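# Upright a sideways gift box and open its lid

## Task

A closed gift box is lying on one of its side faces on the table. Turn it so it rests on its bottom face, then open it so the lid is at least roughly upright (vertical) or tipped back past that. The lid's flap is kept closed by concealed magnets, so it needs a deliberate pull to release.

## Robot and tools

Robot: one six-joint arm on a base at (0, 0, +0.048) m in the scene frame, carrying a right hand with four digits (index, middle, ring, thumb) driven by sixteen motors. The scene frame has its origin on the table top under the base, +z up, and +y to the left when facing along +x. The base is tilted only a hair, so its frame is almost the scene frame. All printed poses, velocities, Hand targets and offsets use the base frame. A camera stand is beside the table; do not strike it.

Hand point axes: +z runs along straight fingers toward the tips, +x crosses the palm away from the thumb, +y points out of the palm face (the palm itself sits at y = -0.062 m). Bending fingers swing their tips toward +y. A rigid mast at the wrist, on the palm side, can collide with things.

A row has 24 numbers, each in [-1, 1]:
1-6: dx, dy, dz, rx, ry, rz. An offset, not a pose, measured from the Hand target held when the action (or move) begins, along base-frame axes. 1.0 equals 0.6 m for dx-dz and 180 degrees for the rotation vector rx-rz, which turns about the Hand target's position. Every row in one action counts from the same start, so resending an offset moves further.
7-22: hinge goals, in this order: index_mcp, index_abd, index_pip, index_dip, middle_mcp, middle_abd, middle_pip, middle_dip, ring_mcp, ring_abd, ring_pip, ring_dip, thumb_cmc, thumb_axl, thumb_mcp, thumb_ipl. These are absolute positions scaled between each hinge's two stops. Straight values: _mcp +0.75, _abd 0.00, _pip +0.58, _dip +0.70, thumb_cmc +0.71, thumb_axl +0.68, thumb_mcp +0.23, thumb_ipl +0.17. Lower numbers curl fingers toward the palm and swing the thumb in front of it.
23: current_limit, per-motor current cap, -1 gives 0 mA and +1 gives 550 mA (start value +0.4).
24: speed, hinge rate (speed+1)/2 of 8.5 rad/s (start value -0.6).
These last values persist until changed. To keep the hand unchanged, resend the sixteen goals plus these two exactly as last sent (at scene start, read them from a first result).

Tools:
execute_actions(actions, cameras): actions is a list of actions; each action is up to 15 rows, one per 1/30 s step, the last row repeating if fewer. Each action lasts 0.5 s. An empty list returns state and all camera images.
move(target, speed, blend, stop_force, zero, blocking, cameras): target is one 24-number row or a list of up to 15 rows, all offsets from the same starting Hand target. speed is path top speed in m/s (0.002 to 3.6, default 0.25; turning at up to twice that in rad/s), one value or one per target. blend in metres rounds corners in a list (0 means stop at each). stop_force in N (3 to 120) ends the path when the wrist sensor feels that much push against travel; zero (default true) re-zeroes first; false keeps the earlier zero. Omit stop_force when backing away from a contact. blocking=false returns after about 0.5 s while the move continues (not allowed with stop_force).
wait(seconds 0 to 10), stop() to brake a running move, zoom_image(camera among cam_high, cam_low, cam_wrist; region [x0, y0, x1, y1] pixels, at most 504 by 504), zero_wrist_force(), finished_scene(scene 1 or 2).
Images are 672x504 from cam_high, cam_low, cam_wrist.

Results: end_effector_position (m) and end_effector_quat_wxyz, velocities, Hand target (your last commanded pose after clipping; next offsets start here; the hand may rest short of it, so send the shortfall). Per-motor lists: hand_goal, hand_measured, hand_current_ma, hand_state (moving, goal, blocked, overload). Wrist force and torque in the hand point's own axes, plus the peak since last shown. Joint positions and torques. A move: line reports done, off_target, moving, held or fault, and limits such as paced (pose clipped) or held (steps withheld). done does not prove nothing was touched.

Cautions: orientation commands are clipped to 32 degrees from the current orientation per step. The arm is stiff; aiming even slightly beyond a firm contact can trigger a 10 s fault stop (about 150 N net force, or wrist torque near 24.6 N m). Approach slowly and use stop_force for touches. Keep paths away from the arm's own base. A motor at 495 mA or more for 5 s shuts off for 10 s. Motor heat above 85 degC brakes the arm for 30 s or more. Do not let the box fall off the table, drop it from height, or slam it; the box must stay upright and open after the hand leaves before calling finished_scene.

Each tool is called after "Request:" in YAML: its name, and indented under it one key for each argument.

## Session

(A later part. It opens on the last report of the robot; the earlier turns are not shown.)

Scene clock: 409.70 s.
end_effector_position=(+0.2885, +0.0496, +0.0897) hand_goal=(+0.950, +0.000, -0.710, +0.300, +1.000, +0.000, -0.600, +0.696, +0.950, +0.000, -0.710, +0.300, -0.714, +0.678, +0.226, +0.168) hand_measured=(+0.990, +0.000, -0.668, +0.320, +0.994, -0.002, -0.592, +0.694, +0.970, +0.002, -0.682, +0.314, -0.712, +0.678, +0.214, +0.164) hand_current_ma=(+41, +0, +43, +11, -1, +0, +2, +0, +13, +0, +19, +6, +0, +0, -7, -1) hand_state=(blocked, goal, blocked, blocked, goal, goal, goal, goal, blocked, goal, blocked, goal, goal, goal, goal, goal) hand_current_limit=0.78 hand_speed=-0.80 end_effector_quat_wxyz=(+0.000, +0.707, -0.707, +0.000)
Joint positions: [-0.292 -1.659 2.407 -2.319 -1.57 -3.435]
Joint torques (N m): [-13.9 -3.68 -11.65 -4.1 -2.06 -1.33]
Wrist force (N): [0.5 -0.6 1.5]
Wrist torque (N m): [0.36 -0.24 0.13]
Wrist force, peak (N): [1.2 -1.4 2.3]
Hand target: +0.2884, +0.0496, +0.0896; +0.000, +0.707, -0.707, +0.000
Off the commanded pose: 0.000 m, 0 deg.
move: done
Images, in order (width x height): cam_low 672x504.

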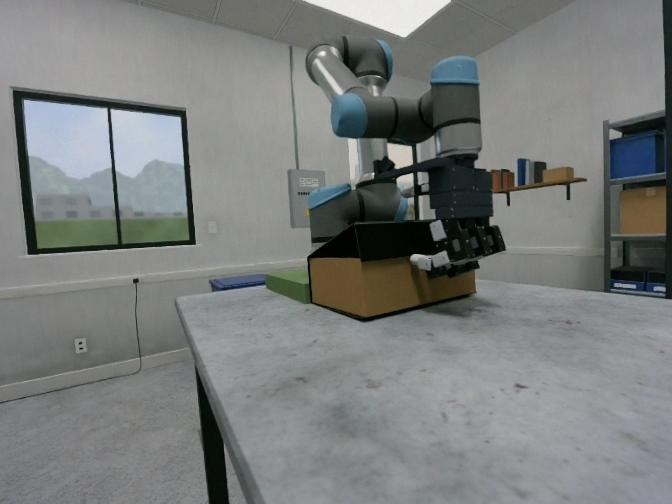

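Request:
move:
  target:
    - [-0.005,0,0.042,0,0,0,0.95,0,-0.71,0.3,1.0,0,-0.6,0.696,0.95,0,-0.71,0.3,-0.714,0.678,0.225,0.168,0.78,-0.8]
    - [-0.037,0,0.052,0,0,0,0.95,0,-0.71,0.3,1.0,0,-0.6,0.696,0.95,0,-0.71,0.3,-0.714,0.678,0.225,0.168,0.78,-0.8]
  speed: 0.03
  blend: [0.003,0]
  cameras: ["cam_low"]

Request:
zoom_image:
  camera: "cam_low"
  region: [300, 160, 520, 340]

Scene clock: 414.40 s.
end_effector_position=(+0.2726, +0.0475, +0.1212) hand_goal=(+0.950, +0.000, -0.710, +0.300, +1.000, +0.000, -0.600, +0.696, +0.950, +0.000, -0.710, +0.300, -0.714, +0.678, +0.226, +0.168) hand_measured=(+0.966, +0.000, -0.682, +0.314, +1.006, +0.050, -0.516, +0.712, +0.954, +0.002, -0.700, +0.304, -0.712, +0.678, +0.214, +0.164) hand_current_ma=(+9, +0, +22, +6, +1, +44, +139, +7, +1, +0, +3, +1, +0, +0, -7, -1) hand_state=(goal, goal, blocked, goal, goal, blocked, blocked, goal, goal, goal, goal, goal, goal, goal, goal, goal) hand_current_limit=0.78 hand_speed=-0.80 end_effector_quat_wxyz=(-0.007, +0.707, -0.707, +0.013)
Joint positions: [-0.312 -1.793 2.41 -2.217 -1.57 -3.455]
Joint torques (N m): [5.73 11.99 0.73 10.01 -9.16 0.35]
Wrist force (N): [-9.3 -48.9 -21.3]
Wrist torque (N m): [3.73 -0.37 -1.14]
Wrist force, peak (N): [-8.0 -60.1 -25.6]
Hand target: +0.2662, +0.0496, +0.1208; +0.000, +0.707, -0.707, +0.000
Off the commanded pose: 0.007 m, 2 deg.
move: off_target
Images, in order (width x height): cam_low 672x504.

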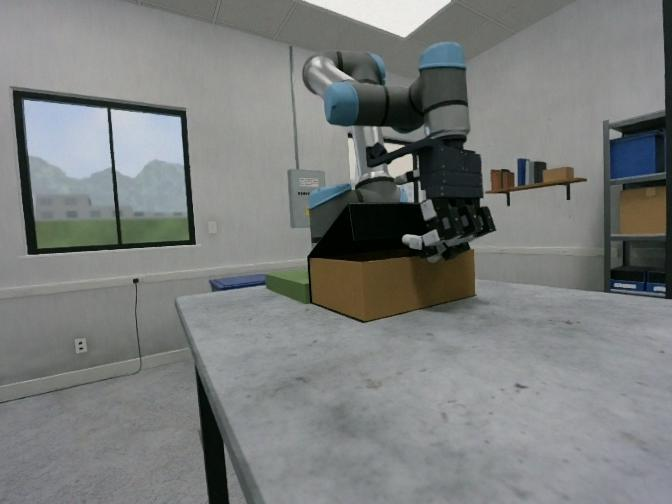

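Scaled by 2.291.

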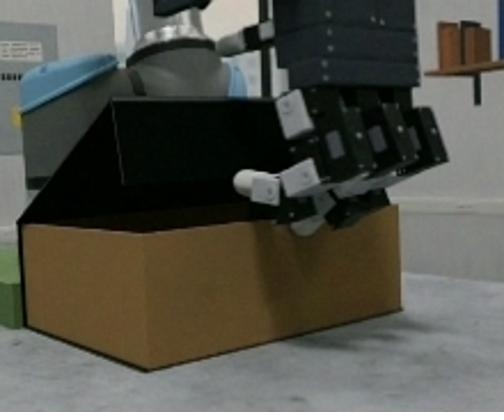

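Request:
move:
  target: [0.012,0,0.003,0,0,0,0.95,0,-0.71,0.3,1.0,0,-0.85,0.3,0.95,0,-0.71,0.3,-0.714,0.678,0.225,0.168,0.78,-0.6]
  speed: 0.03

Request:
execute_actions:
  actions:
    - [[0,0,0,0,0,0,0.95,0,-0.71,0.3,0.95,0,-0.71,0.3,0.95,0,-0.71,0.3,-0.714,0.678,0.225,0.168,0.78,-0.7]]
  cameras: ["cam_low"]

Request:
zoom_image:
  camera: "cam_low"
  region: [300, 160, 520, 340]

Scene clock: 416.67 s.
end_effector_position=(+0.2734, +0.0496, +0.1226) hand_goal=(+0.950, +0.000, -0.710, +0.300, +1.000, +0.000, -0.850, +0.300, +0.950, +0.000, -0.710, +0.300, -0.714, +0.678, +0.226, +0.168) hand_measured=(+0.966, +0.000, -0.682, +0.314, +1.004, +0.006, -0.320, +0.376, +0.952, +0.002, -0.704, +0.304, -0.712, +0.678, +0.214, +0.164) hand_current_ma=(+8, +0, +22, +6, +1, +1, +490, +120, +0, +0, +2, +0, +0, +0, -7, -1) hand_state=(goal, goal, blocked, goal, goal, goal, blocked, blocked, goal, goal, goal, goal, goal, goal, goal, goal) hand_current_limit=0.78 hand_speed=-0.60 end_effector_quat_wxyz=(+0.000, +0.707, -0.707, +0.000)
Joint positions: [-0.305 -1.775 2.39 -2.186 -1.57 -3.448]
Joint torques (N m): [3.79 -21.15 -0.87 4.05 -0.87 -0.33]
Wrist force (N): [0.9 -25.4 -3.1]
Wrist torque (N m): [1.64 -0.09 -0.57]
Wrist force, peak (N): [-9.2 -48.6 -20.9]
Hand target: +0.2734, +0.0496, +0.1226; +0.000, +0.707, -0.707, +0.000
Off the commanded pose: 0.000 m, 0 deg.
move: done

Scene clock: 417.37 s.
end_effector_position=(+0.2734, +0.0496, +0.1226) hand_goal=(+0.950, +0.000, -0.710, +0.300, +0.950, +0.000, -0.710, +0.300, +0.950, +0.000, -0.710, +0.300, -0.714, +0.678, +0.226, +0.168) hand_measured=(+0.966, +0.000, -0.682, +0.314, +1.002, +0.006, -0.320, +0.376, +0.952, +0.002, -0.704, +0.304, -0.712, +0.678, +0.214, +0.164) hand_current_ma=(+8, +0, +22, +6, +66, +1, +489, +120, +0, +0, +2, +0, +0, +0, -7, -1) hand_state=(goal, goal, blocked, goal, blocked, goal, blocked, blocked, goal, goal, goal, goal, goal, goal, goal, goal) hand_current_limit=0.78 hand_speed=-0.70 end_effector_quat_wxyz=(+0.000, +0.707, -0.707, +0.000)
Joint positions: [-0.305 -1.775 2.391 -2.187 -1.57 -3.448]
Joint torques (N m): [-12.66 -19.65 0.37 2.39 -0.27 -1.39]
Wrist force (N): [0.9 -26.3 -3.1]
Wrist torque (N m): [1.64 -0.09 -0.59]
Wrist force, peak (N): [0.9 -26.3 -3.1]
Hand target: +0.2734, +0.0496, +0.1226; +0.000, +0.707, -0.707, +0.000
Off the commanded pose: 0.000 m, 0 deg.
Images, in order (width x height): cam_low 672x504.

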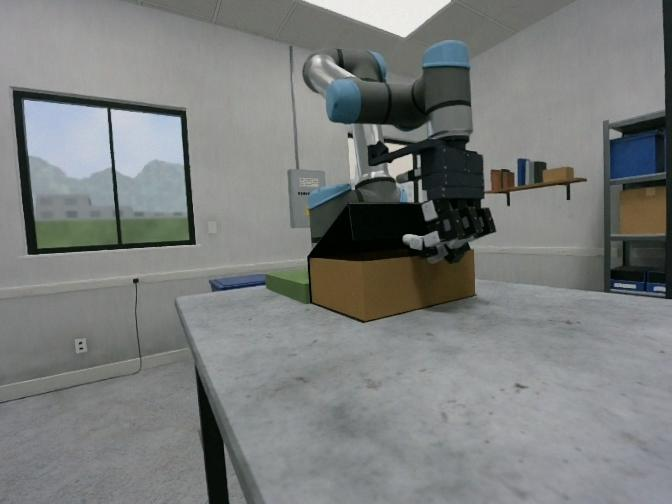

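Scaled by 2.291.

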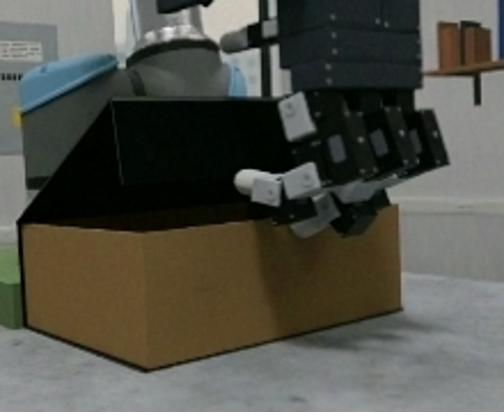

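Request:
execute_actions:
  actions:
    - [[0,0,0,0,0,0,0.95,0,-0.71,0.3,1.0,0,0.0,0.376,0.95,0,-0.71,0.3,-0.714,0.678,0.225,0.168,0.78,-0.7]]
    - [[0,0,0,0,0,0,0.95,0,-0.71,0.3,1.0,0,0.0,0.376,0.95,0,-0.71,0.3,-0.714,0.678,0.225,0.168,0.78,-0.7]]
  cameras: ["cam_low"]

Request:
zoom_image:
  camera: "cam_low"
  region: [300, 160, 520, 340]

Scene clock: 420.80 s.
end_effector_position=(+0.2734, +0.0496, +0.1226) hand_goal=(+0.950, +0.000, -0.710, +0.300, +1.000, +0.000, +0.000, +0.376, +0.950, +0.000, -0.710, +0.300, -0.714, +0.678, +0.226, +0.168) hand_measured=(+0.966, +0.000, -0.682, +0.314, +1.000, +0.002, -0.002, +0.374, +0.952, +0.002, -0.704, +0.304, -0.712, +0.678, +0.214, +0.164) hand_current_ma=(+8, +0, +22, +6, +0, +0, +0, +0, +0, +0, +2, +0, +0, +0, -7, -1) hand_state=(goal, goal, blocked, goal, goal, goal, goal, goal, goal, goal, goal, goal, goal, goal, goal, goal) hand_current_limit=0.78 hand_speed=-0.70 end_effector_quat_wxyz=(+0.000, +0.707, -0.707, +0.000)
Joint positions: [-0.305 -1.775 2.391 -2.187 -1.57 -3.448]
Joint torques (N m): [-13.6 -14.08 -30.52 -4.14 -0.25 -1.33]
Wrist force (N): [-0.4 1.4 0.5]
Wrist torque (N m): [0.38 0.06 -0.10]
Wrist force, peak (N): [0.8 -26.4 -3.1]
Hand target: +0.2734, +0.0496, +0.1226; +0.000, +0.707, -0.707, +0.000
Off the commanded pose: 0.000 m, 0 deg.
Images, in order (width x height): cam_low 672x504.

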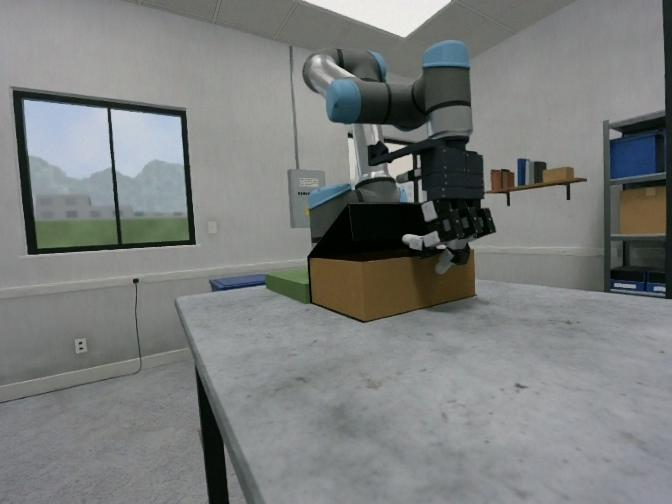

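Scaled by 2.291.

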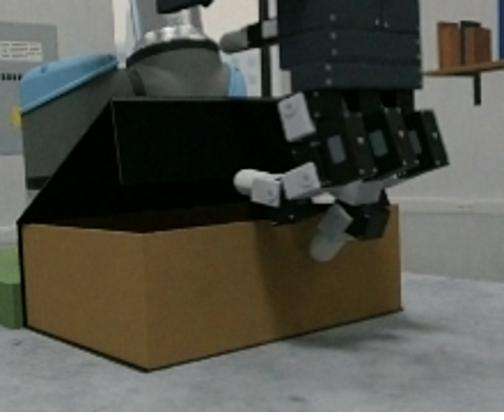

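Request:
move:
  target:
    - [-0.015,0,0.035,0,0,0,0.95,0,-0.71,0.3,1.0,0,0.0,0.376,0.95,0,-0.71,0.3,-0.714,0.678,0.225,0.168,0.78,-0.7]
    - [-0.043,0,0.075,0,0,0,0.95,0,-0.71,0.3,1.0,0,0.0,0.376,0.95,0,-0.71,0.3,-0.714,0.678,0.225,0.168,0.78,-0.7]
  speed: 0.05
  blend: [0.005,0]
  cameras: ["cam_low"]

Request:
zoom_image:
  camera: "cam_low"
  region: [300, 140, 520, 340]

Scene clock: 429.57 s.
end_effector_position=(+0.2477, +0.0495, +0.1677) hand_goal=(+0.950, +0.000, -0.710, +0.300, +1.000, +0.000, +0.000, +0.376, +0.950, +0.000, -0.710, +0.300, -0.714, +0.678, +0.226, +0.168) hand_measured=(+0.966, +0.000, -0.682, +0.314, +1.000, +0.002, -0.002, +0.374, +0.952, +0.002, -0.704, +0.304, -0.712, +0.678, +0.214, +0.164) hand_current_ma=(+8, +0, +21, +6, +0, +0, +0, +0, +0, +0, +2, +0, +0, +0, -7, -1) hand_state=(goal, goal, blocked, goal, goal, goal, goal, goal, goal, goal, goal, goal, goal, goal, goal, goal) hand_current_limit=0.78 hand_speed=-0.70 end_effector_quat_wxyz=(+0.000, +0.707, -0.707, +0.000)
Joint positions: [-0.331 -1.933 2.361 -1.999 -1.57 -3.473]
Joint torques (N m): [11.27 -0.61 -16.25 -3.29 -0.61 1.37]
Wrist force (N): [-1.0 1.1 0.6]
Wrist torque (N m): [0.35 0.04 -0.03]
Wrist force, peak (N): [-1.3 1.5 0.1]
Hand target: +0.2476, +0.0496, +0.1676; +0.000, +0.707, -0.707, +0.000
Off the commanded pose: 0.000 m, 0 deg.
move: done
Images, in order (width x height): cam_low 672x504.

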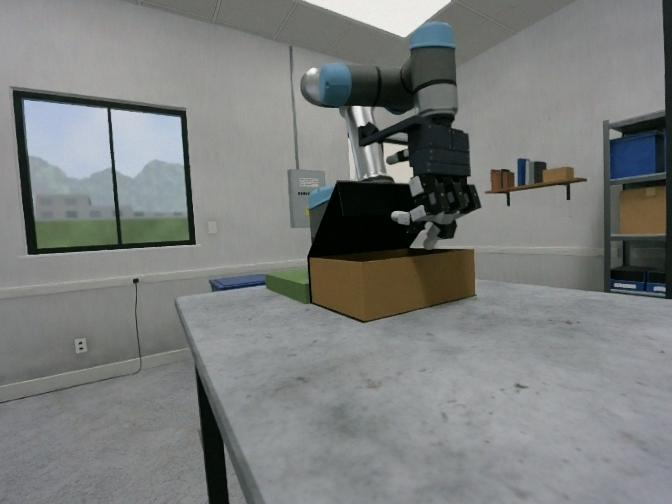

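Scaled by 2.291.

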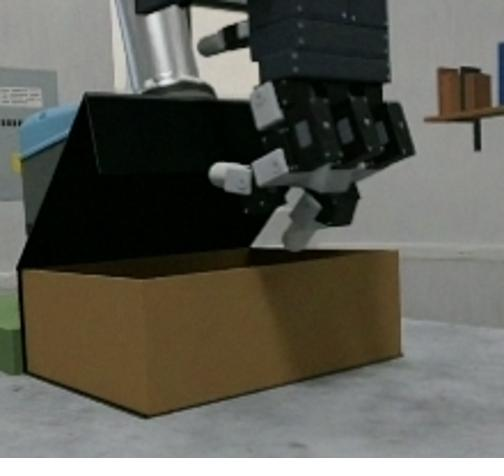

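Request:
execute_actions:
  actions:
    - [[0,0,0,0,0,0,-0.0685,0,0.1387,0.5507,-0.0685,0,0.1387,0.5507,-0.0685,0,0.1387,0.5507,-0.714,0.678,0.225,0.168,0.78,-0.78]]
    - [[0,0,0,0,0,0,-0.0685,0,0.1387,0.5507,-0.0685,0,0.1387,0.5507,-0.0685,0,0.1387,0.5507,-0.714,0.678,0.225,0.168,0.78,-0.78]]
    - [[0,0,0,0,0,0,-0.0685,0,0.1387,0.5507,-0.0685,0,0.1387,0.5507,-0.0685,0,0.1387,0.5507,-0.714,0.678,0.225,0.168,0.78,-0.78]]
  cameras: ["cam_low"]

Request:
zoom_image:
  camera: "cam_low"
  region: [300, 140, 520, 340]

Scene clock: 434.50 s.
end_effector_position=(+0.2476, +0.0496, +0.1676) hand_goal=(-0.068, +0.000, +0.138, +0.550, -0.068, +0.000, +0.138, +0.550, -0.068, +0.000, +0.138, +0.550, -0.714, +0.678, +0.226, +0.168) hand_measured=(-0.022, +0.002, +0.152, +0.556, -0.030, +0.002, +0.142, +0.550, -0.044, +0.002, +0.142, +0.550, -0.712, +0.678, +0.214, +0.164) hand_current_ma=(+53, +0, +6, +1, +38, +0, +1, +0, +17, +0, +1, +0, +0, +0, -6, -1) hand_state=(blocked, goal, goal, goal, blocked, goal, goal, goal, blocked, goal, goal, goal, goal, goal, goal, goal) hand_current_limit=0.78 hand_speed=-0.78 end_effector_quat_wxyz=(+0.000, +0.707, -0.707, +0.000)
Joint positions: [-0.331 -1.933 2.361 -1.999 -1.57 -3.473]
Joint torques (N m): [11.05 -2.92 -19.61 -1.01 -0.93 1.29]
Wrist force (N): [-0.6 1.2 0.7]
Wrist torque (N m): [0.57 0.02 -0.03]
Wrist force, peak (N): [-0.9 1.7 1.3]
Hand target: +0.2476, +0.0496, +0.1676; +0.000, +0.707, -0.707, +0.000
Off the commanded pose: 0.000 m, 0 deg.
Images, in order (width x height): cam_low 672x504.

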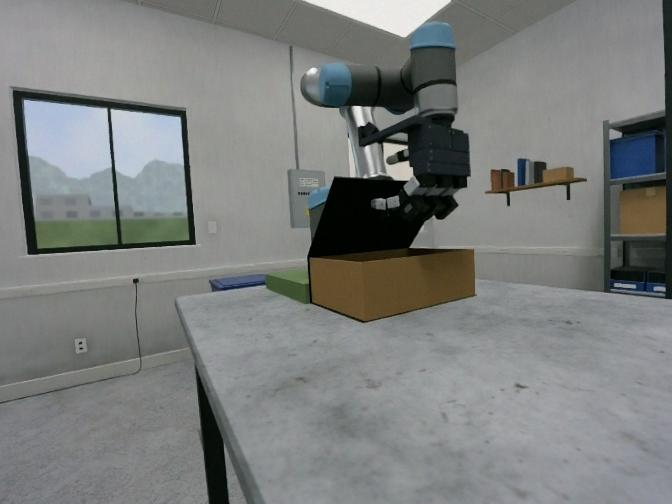

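Scaled by 2.291.

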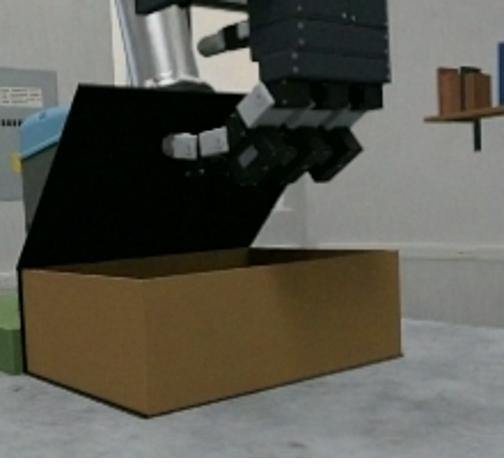

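Request:
move:
  target:
    - [0.0357,0,-0.0397,0,0,0,-0.0685,0,0.1387,0.5507,-0.0685,0,0.1387,0.5507,-0.0685,0,0.1387,0.5507,-0.714,0.678,0.225,0.168,0.78,-0.7]
    - [0.0592,0,-0.0865,0,0,0,-0.0685,0,0.1387,0.5507,-0.0685,0,0.1387,0.5507,-0.0685,0,0.1387,0.5507,-0.714,0.678,0.225,0.168,0.78,-0.7]
    - [0.0807,0,-0.1345,0,0,0,-0.0685,0,0.1387,0.5507,-0.0685,0,0.1387,0.5507,-0.0685,0,0.1387,0.5507,-0.714,0.678,0.225,0.168,0.78,-0.7]
  speed: 0.08
  blend: [0.008,0.008,0]

Request:
execute_actions:
  actions:
    - [[0,0,0,0,0,0,-0.2055,0,0.8686,0.913,-0.0685,0,0.1387,0.5507,-0.2055,0,0.8686,0.913,-0.714,0.678,0.225,0.168,0.78,-0.6]]
  cameras: ["cam_low"]

Request:
zoom_image:
  camera: "cam_low"
  region: [300, 160, 520, 340]

Scene clock: 451.60 s.
end_effector_position=(+0.2960, +0.0497, +0.0869) hand_goal=(-0.068, +0.000, +0.138, +0.550, -0.068, +0.000, +0.138, +0.550, -0.068, +0.000, +0.138, +0.550, -0.714, +0.678, +0.226, +0.168) hand_measured=(-0.060, -0.004, +0.142, +0.552, -0.066, -0.006, +0.140, +0.552, -0.070, +0.000, +0.138, +0.554, -0.712, +0.678, +0.214, +0.164) hand_current_ma=(+3, -1, +1, +0, +0, -1, +0, +0, +0, +0, +0, +1, +0, +0, -6, -1) hand_state=(goal, goal, goal, goal, goal, goal, goal, goal, goal, goal, goal, goal, goal, goal, goal, goal) hand_current_limit=0.78 hand_speed=-0.70 end_effector_quat_wxyz=(+0.000, +0.708, -0.707, +0.000)
Joint positions: [-0.286 -1.632 2.392 -2.331 -1.57 -3.429]
Joint torques (N m): [-10.24 -13.08 -27.37 -2.42 -1.64 -1.32]
Wrist force (N): [-0.6 0.8 -1.3]
Wrist torque (N m): [0.56 0.12 -0.15]
Wrist force, peak (N): [-1.2 1.2 -4.6]
Hand target: +0.2960, +0.0496, +0.0869; +0.000, +0.707, -0.707, +0.000
Off the commanded pose: 0.000 m, 0 deg.
move: done

Scene clock: 452.40 s.
end_effector_position=(+0.2960, +0.0496, +0.0869) hand_goal=(-0.206, +0.000, +0.868, +0.914, -0.068, +0.000, +0.138, +0.550, -0.206, +0.000, +0.868, +0.914, -0.714, +0.678, +0.226, +0.168) hand_measured=(-0.282, +0.000, +0.768, +0.912, -0.064, -0.004, +0.140, +0.552, -0.306, +0.002, +0.772, +0.912, -0.712, +0.678, +0.214, +0.164) hand_current_ma=(-134, +0, -191, +0, +1, -1, +0, +0, -212, +0, -179, +0, +0, +0, -6, -1) hand_state=(blocked, goal, blocked, goal, goal, goal, goal, goal, blocked, goal, blocked, goal, goal, goal, goal, goal) hand_current_limit=0.78 hand_speed=-0.60 end_effector_quat_wxyz=(+0.000, +0.707, -0.707, +0.000)
Joint positions: [-0.286 -1.632 2.392 -2.331 -1.57 -3.429]
Joint torques (N m): [-15.2 -7.87 -27.58 -4.57 -0.77 -1.44]
Wrist force (N): [-0.9 8.7 -10.7]
Wrist torque (N m): [0.54 0.41 0.11]
Wrist force, peak (N): [-1.0 8.8 -11.0]
Hand target: +0.2960, +0.0496, +0.0869; +0.000, +0.707, -0.707, +0.000
Off the commanded pose: 0.000 m, 0 deg.
Images, in order (width x height): cam_low 672x504.

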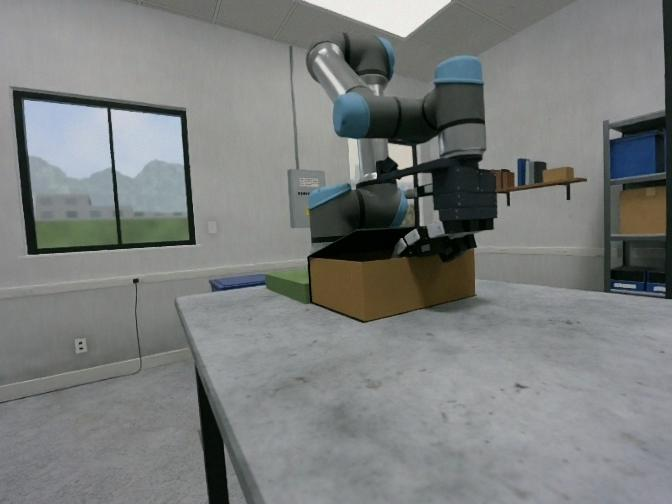

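Scaled by 2.291.

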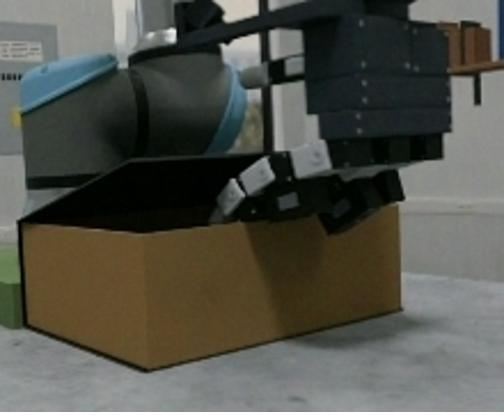

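Request:
move:
  target:
    - [0.0,0,0.006,0,0,0,-0.2055,0,0.8686,0.913,-0.0685,0,0.1387,0.5507,-0.2055,0,0.8686,0.913,-0.714,0.678,0.225,0.168,0.78,-0.6]
    - [0.3,0,0.0045,0,0,0,-0.2055,0,0.8686,0.913,-0.0685,0,0.1387,0.5507,-0.2055,0,0.8686,0.913,-0.714,0.678,0.225,0.168,0.78,-0.6]
  speed: [0.03,0.09]
  blend: [0.002,0]
  cameras: ["cam_low","cam_high"]

Request:
zoom_image:
  camera: "cam_low"
  region: [340, 160, 600, 360]

Scene clock: 458.93 s.
end_effector_position=(+0.4760, +0.0497, +0.0895) hand_goal=(-0.206, +0.000, +0.868, +0.914, -0.068, +0.000, +0.138, +0.550, -0.206, +0.000, +0.868, +0.914, -0.714, +0.678, +0.226, +0.168) hand_measured=(-0.280, +0.002, +0.816, +0.912, -0.038, -0.004, +0.152, +0.556, -0.302, +0.002, +0.818, +0.912, -0.712, +0.678, +0.214, +0.164) hand_current_ma=(-127, +0, -60, +0, +25, +0, +6, +1, -201, +0, -57, +0, +0, +0, -6, -1) hand_state=(blocked, goal, blocked, goal, blocked, goal, goal, goal, blocked, goal, blocked, goal, goal, goal, goal, goal) hand_current_limit=0.78 hand_speed=-0.60 end_effector_quat_wxyz=(+0.000, +0.708, -0.707, +0.000)
Joint positions: [-0.192 -1.236 1.911 -2.245 -1.57 -3.334]
Joint torques (N m): [-12.44 -35.73 -22.83 -4.25 -1.71 -1.43]
Wrist force (N): [-0.3 3.4 -8.0]
Wrist torque (N m): [0.51 0.30 -0.01]
Wrist force, peak (N): [-0.7 8.9 -10.7]
Hand target: +0.4760, +0.0496, +0.0896; +0.000, +0.707, -0.707, +0.000
Off the commanded pose: 0.000 m, 0 deg.
move: done; blend cut to 0.0018 m at target 1
Images, in order (width x height): cam_high 672x504, cam_low 672x504.

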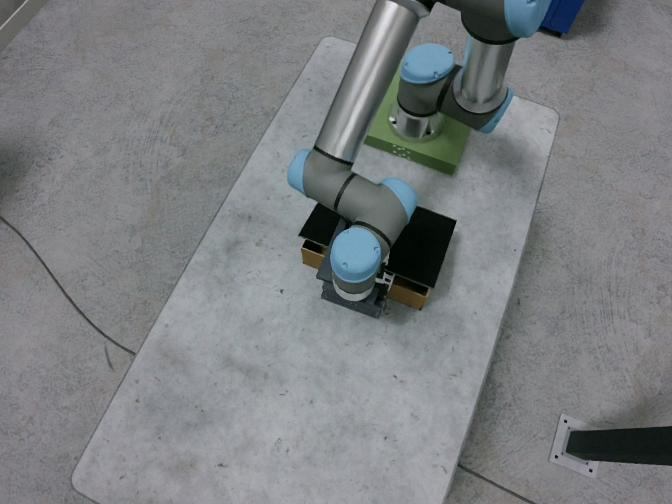

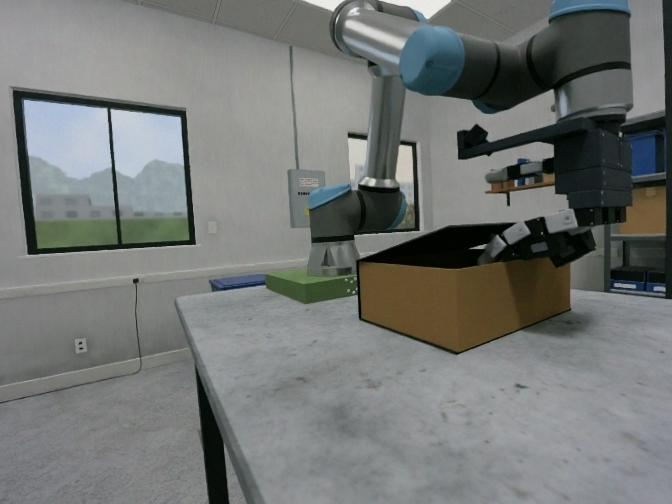

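Scaled by 1.938.

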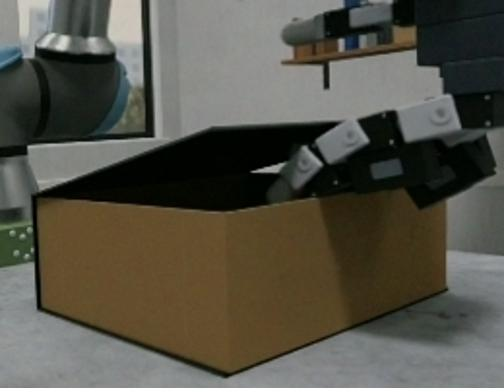

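Request:
move:
  target: [0.1333,0,-0.0008,0,0,0,-0.2055,0,0.8686,0.913,-0.0685,0,0.1387,0.5507,-0.2055,0,0.8686,0.913,-0.714,0.678,0.225,0.168,0.78,-0.6]
  speed: 0.09

Request:
execute_actions:
  actions:
    - [[-0.004,0,0.004,0,0,0,-0.0685,0,0.1387,0.5507,-0.0685,0,0.1387,0.5507,-0.0685,0,0.1387,0.5507,-0.714,0.678,0.225,0.168,0.78,-0.6]]
    - [[0,0,0,0,0,0,-0.0685,0,0.1387,0.5507,-0.0685,0,0.1387,0.5507,-0.0685,0,0.1387,0.5507,-0.714,0.678,0.225,0.168,0.78,-0.6]]
  cameras: ["cam_low","cam_high"]

Request:
zoom_image:
  camera: "cam_low"
  region: [380, 140, 672, 380]

Scene clock: 462.53 s.
end_effector_position=(+0.5560, +0.0497, +0.0890) hand_goal=(-0.206, +0.000, +0.868, +0.914, -0.068, +0.000, +0.138, +0.550, -0.206, +0.000, +0.868, +0.914, -0.714, +0.678, +0.226, +0.168) hand_measured=(-0.280, +0.002, +0.816, +0.912, -0.040, -0.002, +0.152, +0.556, -0.302, +0.002, +0.818, +0.912, -0.712, +0.678, +0.214, +0.164) hand_current_ma=(-127, +0, -60, +0, +23, +0, +5, +1, -201, +0, -57, +0, +0, +0, -6, -1) hand_state=(blocked, goal, blocked, goal, blocked, goal, goal, goal, blocked, goal, blocked, goal, goal, goal, goal, goal) hand_current_limit=0.78 hand_speed=-0.60 end_effector_quat_wxyz=(+0.000, +0.708, -0.707, +0.000)
Joint positions: [-0.167 -1.076 1.665 -2.16 -1.57 -3.31]
Joint torques (N m): [-12.05 -44.46 -22.91 -3.85 -0.13 -1.46]
Wrist force (N): [-0.4 3.3 -8.7]
Wrist torque (N m): [0.50 0.35 -0.06]
Wrist force, peak (N): [-0.2 5.8 -11.6]
Hand target: +0.5560, +0.0496, +0.0891; +0.000, +0.707, -0.707, +0.000
Off the commanded pose: 0.000 m, 0 deg.
move: done

Scene clock: 463.73 s.
end_effector_position=(+0.5536, +0.0496, +0.0915) hand_goal=(-0.068, +0.000, +0.138, +0.550, -0.068, +0.000, +0.138, +0.550, -0.068, +0.000, +0.138, +0.550, -0.714, +0.678, +0.226, +0.168) hand_measured=(-0.050, +0.002, +0.170, +0.554, -0.042, -0.002, +0.148, +0.554, -0.054, +0.002, +0.156, +0.554, -0.712, +0.678, +0.214, +0.164) hand_current_ma=(+11, +0, +26, +1, +19, +0, +3, +1, +7, +0, +9, +0, +0, +0, -6, -1) hand_state=(goal, goal, blocked, goal, blocked, goal, goal, goal, goal, goal, goal, goal, goal, goal, goal, goal) hand_current_limit=0.78 hand_speed=-0.60 end_effector_quat_wxyz=(+0.000, +0.707, -0.707, +0.000)
Joint positions: [-0.168 -1.084 1.671 -2.158 -1.57 -3.311]
Joint torques (N m): [-14.03 -32.86 -30.64 -4.15 -1.84 0.99]
Wrist force (N): [-0.9 2.0 0.7]
Wrist torque (N m): [0.62 0.03 -0.04]
Wrist force, peak (N): [-0.9 3.5 -8.4]
Hand target: +0.5536, +0.0496, +0.0915; +0.000, +0.707, -0.707, +0.000
Off the commanded pose: 0.000 m, 0 deg.
Images, in order (width x height): cam_high 672x504, cam_low 672x504.

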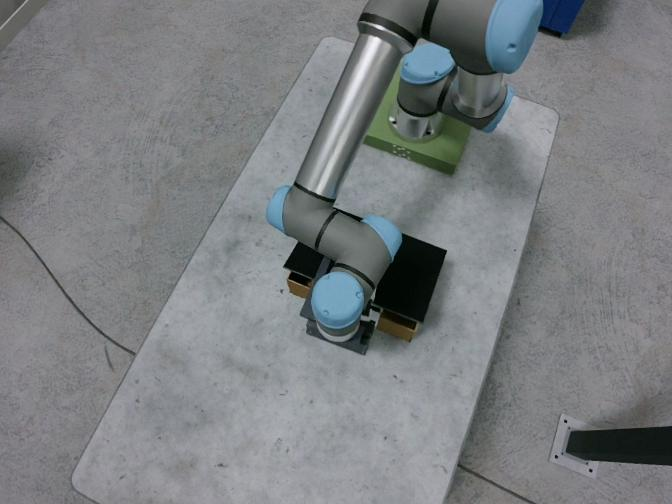

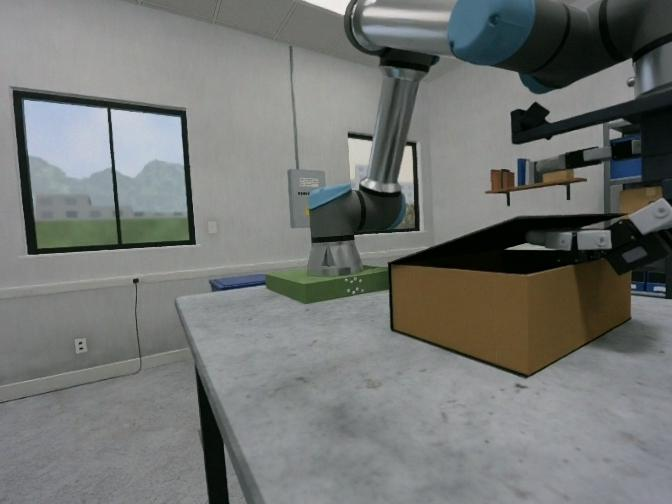

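Scaled by 1.726.

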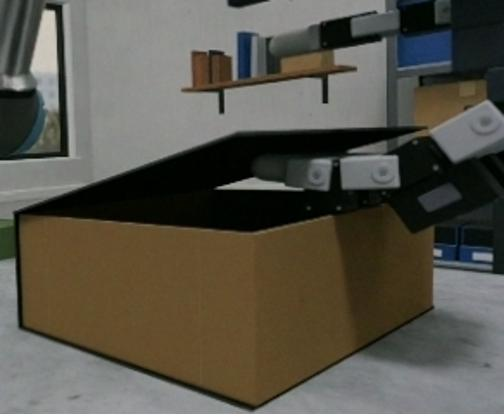

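Request:
move:
  target:
    - [-0.0242,0,0.0548,0,0,0,-0.0685,0,0.1387,0.5507,-0.0685,0,0.1387,0.5507,-0.0685,0,0.1387,0.5507,-0.714,0.678,0.225,0.168,0.78,-0.7]
    - [-0.059,0,0.1103,0,0,0,-0.0685,0,0.1387,0.5507,-0.0685,0,0.1387,0.5507,-0.0685,0,0.1387,0.5507,-0.714,0.678,0.225,0.168,0.78,-0.7]
    - [-0.1072,0,0.1548,0,0,0,-0.0685,0,0.1387,0.5507,-0.0685,0,0.1387,0.5507,-0.0685,0,0.1387,0.5507,-0.714,0.678,0.225,0.168,0.78,-0.7]
    - [-0.1528,0,0.1807,0,0,0,-0.0685,0,0.1387,0.5507,-0.0685,0,0.1387,0.5507,-0.0685,0,0.1387,0.5507,-0.714,0.678,0.225,0.168,0.78,-0.7]
    - [-0.1943,0,0.1943,0,0,0,-0.0685,0,0.1387,0.5507,-0.0685,0,0.1387,0.5507,-0.0685,0,0.1387,0.5507,-0.714,0.678,0.225,0.168,0.78,-0.7]
  speed: [0.07,0.07,0.07,0.06,0.05]
  blend: [0.01,0.01,0.01,0.008,0]
  cameras: ["cam_low","cam_high"]

Request:
zoom_image:
  camera: "cam_low"
  region: [340, 80, 640, 380]

Scene clock: 472.23 s.
end_effector_position=(+0.4369, +0.0495, +0.2081) hand_goal=(-0.068, +0.000, +0.138, +0.550, -0.068, +0.000, +0.138, +0.550, -0.068, +0.000, +0.138, +0.550, -0.714, +0.678, +0.226, +0.168) hand_measured=(-0.042, +0.006, +0.152, +0.556, -0.046, +0.000, +0.146, +0.554, -0.054, +0.002, +0.146, +0.554, -0.712, +0.678, +0.214, +0.164) hand_current_ma=(+19, +1, +5, +1, +14, +0, +2, +0, +7, +0, +2, +0, +0, +0, -6, -1) hand_state=(blocked, goal, goal, goal, blocked, goal, goal, goal, goal, goal, goal, goal, goal, goal, goal, goal) hand_current_limit=0.78 hand_speed=-0.70 end_effector_quat_wxyz=(+0.000, +0.707, -0.707, +0.000)
Joint positions: [-0.207 -1.471 1.857 -1.957 -1.57 -3.349]
Joint torques (N m): [1.42 -17.74 -33.06 -3.68 -1.34 0.96]
Wrist force (N): [-0.9 1.1 -0.2]
Wrist torque (N m): [0.54 0.05 -0.05]
Wrist force, peak (N): [-0.9 2.0 1.5]
Hand target: +0.4370, +0.0496, +0.2081; +0.000, +0.707, -0.707, +0.000
Off the commanded pose: 0.000 m, 0 deg.
move: done
Images, in order (width x height): cam_high 672x504, cam_low 672x504.

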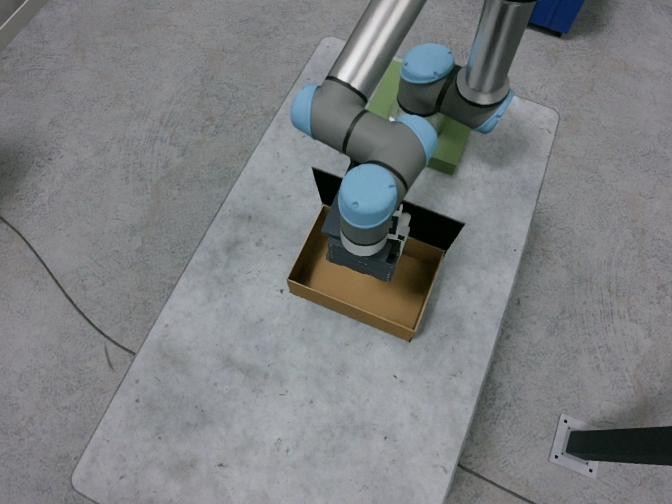

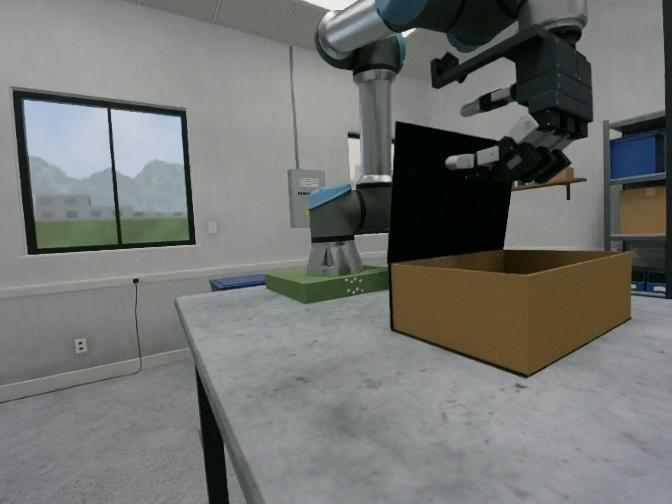

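Scaled by 1.680.

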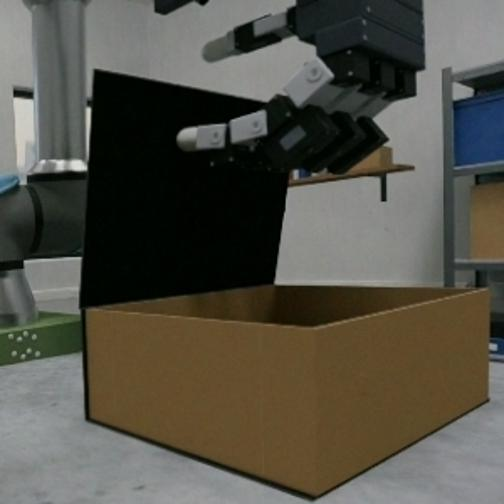

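Request:
move:
  target: [-0.0217,0,0.0042,0,0,0,-0.0685,0,0.1387,0.5507,-0.0685,0,0.1387,0.5507,-0.0685,0,0.1387,0.5507,-0.714,0.678,0.225,0.168,0.78,-0.7]
  speed: 0.02
  cameras: ["cam_low"]

Request:
zoom_image:
  camera: "cam_low"
  region: [370, 100, 550, 350]

Scene clock: 475.43 s.
end_effector_position=(+0.4239, +0.0496, +0.2106) hand_goal=(-0.068, +0.000, +0.138, +0.550, -0.068, +0.000, +0.138, +0.550, -0.068, +0.000, +0.138, +0.550, -0.714, +0.678, +0.226, +0.168) hand_measured=(-0.044, +0.004, +0.150, +0.556, -0.046, +0.000, +0.146, +0.554, -0.054, +0.002, +0.146, +0.554, -0.712, +0.678, +0.214, +0.164) hand_current_ma=(+16, +0, +4, +1, +14, +0, +2, +0, +7, +0, +2, +0, +0, +0, -6, -1) hand_state=(blocked, goal, goal, goal, blocked, goal, goal, goal, goal, goal, goal, goal, goal, goal, goal, goal) hand_current_limit=0.78 hand_speed=-0.70 end_effector_quat_wxyz=(+0.000, +0.707, -0.707, +0.000)
Joint positions: [-0.212 -1.504 1.887 -1.953 -1.57 -3.355]
Joint torques (N m): [-8.76 -15.52 -32.6 -0.92 1.22 -0.47]
Wrist force (N): [-0.7 1.3 -0.5]
Wrist torque (N m): [0.56 0.04 -0.04]
Wrist force, peak (N): [-0.8 1.7 -0.6]
Hand target: +0.4240, +0.0496, +0.2106; +0.000, +0.707, -0.707, +0.000
Off the commanded pose: 0.000 m, 0 deg.
move: done
Images, in order (width x height): cam_low 672x504.

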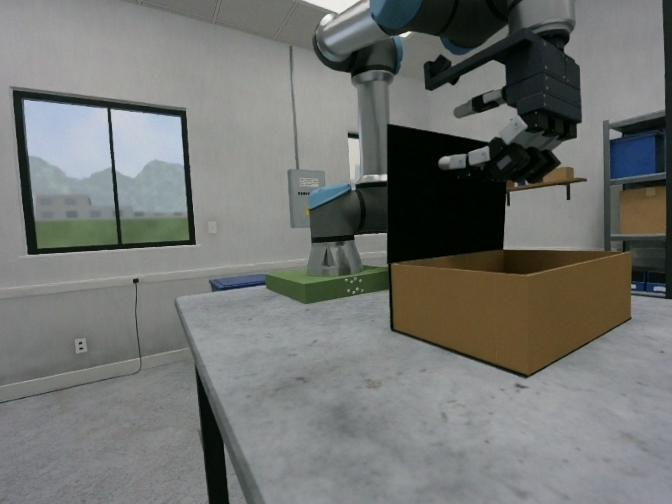

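Scaled by 2.016.

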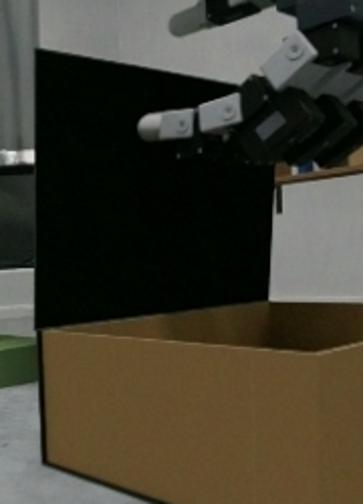

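Request:
move:
  target: [-0.0135,0,0.0015,0,0,0,-0.0685,0,0.1387,0.5507,-0.0685,0,0.1387,0.5507,-0.0685,0,0.1387,0.5507,-0.714,0.678,0.225,0.168,0.78,-0.7]
  speed: 0.015
  cameras: ["cam_low"]

Request:
zoom_image:
  camera: "cam_low"
  region: [370, 100, 550, 350]

Scene clock: 477.87 s.
end_effector_position=(+0.4158, +0.0496, +0.2115) hand_goal=(-0.068, +0.000, +0.138, +0.550, -0.068, +0.000, +0.138, +0.550, -0.068, +0.000, +0.138, +0.550, -0.714, +0.678, +0.226, +0.168) hand_measured=(-0.048, +0.004, +0.148, +0.554, -0.046, +0.000, +0.146, +0.554, -0.054, +0.002, +0.146, +0.554, -0.712, +0.678, +0.214, +0.164) hand_current_ma=(+13, +0, +3, +1, +14, +0, +2, +0, +7, +0, +2, +0, +0, +0, -6, -1) hand_state=(blocked, goal, goal, goal, blocked, goal, goal, goal, goal, goal, goal, goal, goal, goal, goal, goal) hand_current_limit=0.78 hand_speed=-0.70 end_effector_quat_wxyz=(+0.000, +0.707, -0.707, +0.000)
Joint positions: [-0.216 -1.524 1.906 -1.952 -1.57 -3.358]
Joint torques (N m): [-9.74 -14.89 -33.15 -0.49 1.16 -0.55]
Wrist force (N): [-0.6 1.4 -0.4]
Wrist torque (N m): [0.56 0.02 -0.02]
Wrist force, peak (N): [-0.8 1.6 -0.4]
Hand target: +0.4159, +0.0496, +0.2115; +0.000, +0.707, -0.707, +0.000
Off the commanded pose: 0.000 m, 0 deg.
move: done
Images, in order (width x height): cam_low 672x504.

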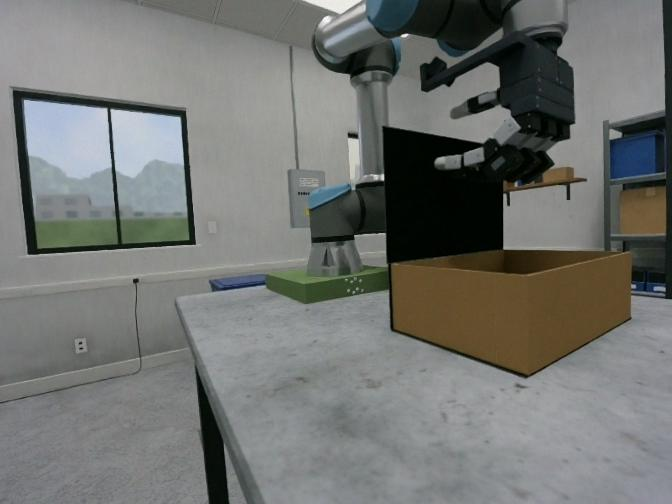

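Scaled by 2.016.

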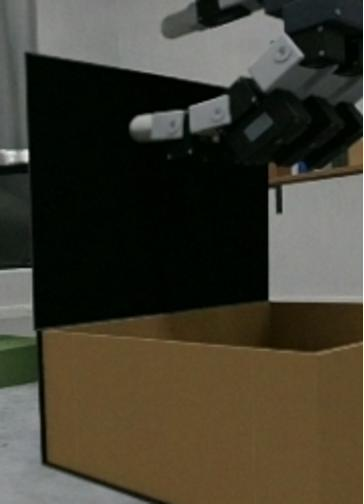

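Request:
move:
  target: [0.05,0,0.0,0,0,0,-0.0685,0,0.1387,0.5507,-0.0685,0,0.1387,0.5507,-0.0685,0,0.1387,0.5507,-0.714,0.678,0.225,0.168,0.78,-0.7]
  speed: 0.03
  cameras: ["cam_low"]

Request:
zoom_image:
  camera: "cam_low"
  region: [370, 100, 550, 350]

Scene clock: 480.57 s.
end_effector_position=(+0.4460, +0.0496, +0.2115) hand_goal=(-0.068, +0.000, +0.138, +0.550, -0.068, +0.000, +0.138, +0.550, -0.068, +0.000, +0.138, +0.550, -0.714, +0.678, +0.226, +0.168) hand_measured=(-0.048, +0.004, +0.146, +0.554, -0.046, +0.000, +0.146, +0.554, -0.054, +0.002, +0.146, +0.554, -0.712, +0.678, +0.214, +0.164) hand_current_ma=(+12, +0, +3, +1, +14, +0, +2, +0, +7, +0, +2, +0, +0, +0, -6, -1) hand_state=(goal, goal, goal, goal, blocked, goal, goal, goal, goal, goal, goal, goal, goal, goal, goal, goal) hand_current_limit=0.78 hand_speed=-0.70 end_effector_quat_wxyz=(+0.000, +0.707, -0.707, +0.000)
Joint positions: [-0.203 -1.453 1.828 -1.945 -1.57 -3.345]
Joint torques (N m): [4.02 -40.74 -17.71 -1.19 1.28 -0.41]
Wrist force (N): [-0.8 1.3 -0.3]
Wrist torque (N m): [0.53 0.05 -0.12]
Wrist force, peak (N): [-0.6 1.8 -0.5]
Hand target: +0.4459, +0.0496, +0.2115; +0.000, +0.707, -0.707, +0.000
Off the commanded pose: 0.000 m, 0 deg.
move: done
Images, in order (width x height): cam_low 672x504.

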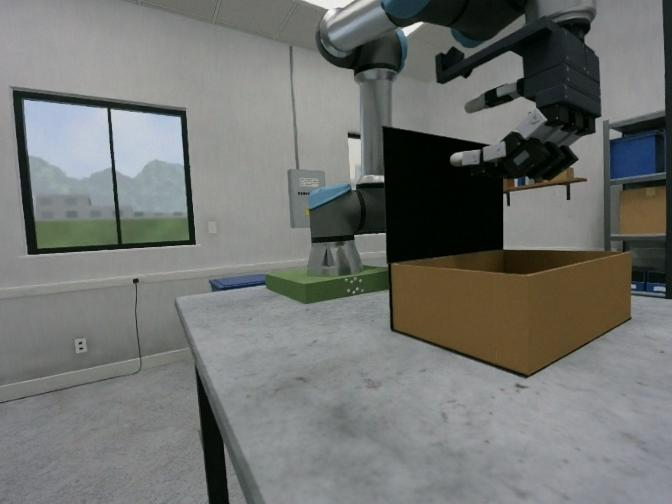

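Scaled by 2.016.

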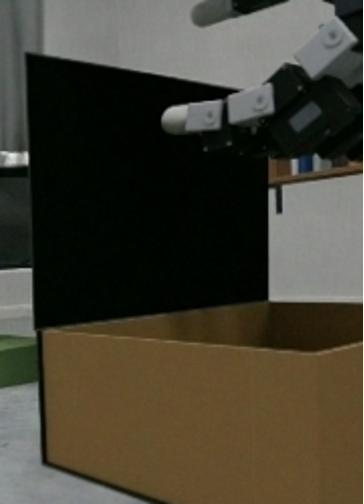

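Request:
wait:
  seconds: 0.1
  cameras: ["cam_high","cam_low"]

Request:
zoom_image:
  camera: "cam_high"
  region: [280, 150, 480, 350]

Scene clock: 483.83 s.
end_effector_position=(+0.4459, +0.0496, +0.2115) hand_goal=(-0.068, +0.000, +0.138, +0.550, -0.068, +0.000, +0.138, +0.550, -0.068, +0.000, +0.138, +0.550, -0.714, +0.678, +0.226, +0.168) hand_measured=(-0.048, +0.004, +0.146, +0.554, -0.046, +0.000, +0.146, +0.554, -0.054, +0.002, +0.146, +0.554, -0.712, +0.678, +0.214, +0.164) hand_current_ma=(+12, +0, +3, +1, +14, +0, +2, +0, +7, +0, +2, +0, +0, +0, -6, -1) hand_state=(goal, goal, goal, goal, blocked, goal, goal, goal, goal, goal, goal, goal, goal, goal, goal, goal) hand_current_limit=0.78 hand_speed=-0.70 end_effector_quat_wxyz=(+0.000, +0.707, -0.707, +0.000)
Joint positions: [-0.203 -1.453 1.828 -1.946 -1.57 -3.346]
Joint torques (N m): [-12.48 -40.55 -16.05 -3.81 -1.71 -1.2]
Wrist force (N): [-0.8 1.3 -0.4]
Wrist torque (N m): [0.54 0.06 -0.13]
Wrist force, peak (N): [-1.0 1.5 -0.4]
Hand target: +0.4459, +0.0496, +0.2115; +0.000, +0.707, -0.707, +0.000
Off the commanded pose: 0.000 m, 0 deg.
wait: 0.10 s; at rest from the start
Images, in order (width x height): cam_high 672x504, cam_low 672x504.

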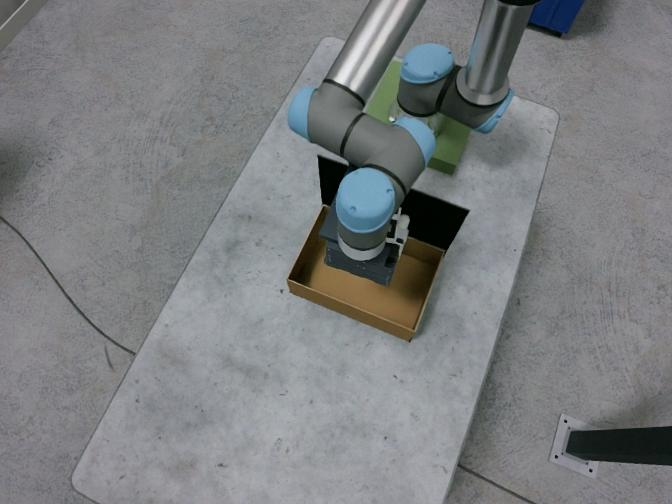

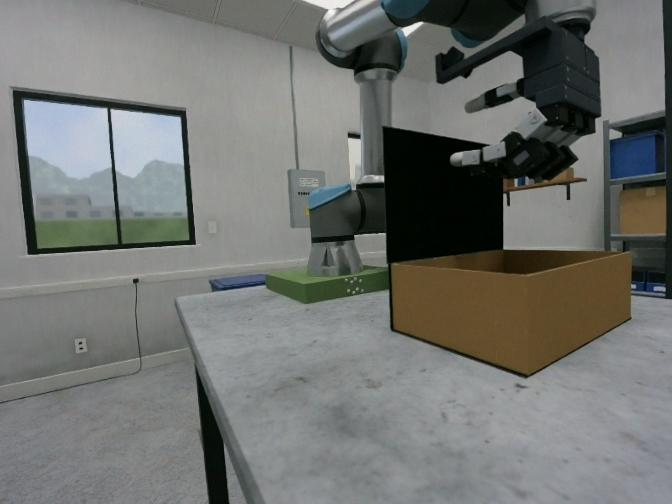

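Scaled by 2.520.

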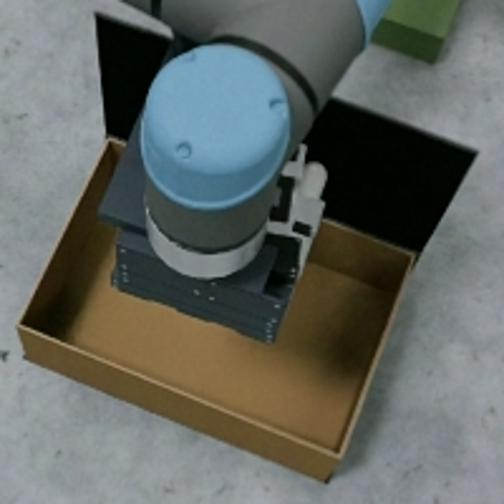

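Request:
finished_scene:
  scene: 2

The scene is finished: the task was done.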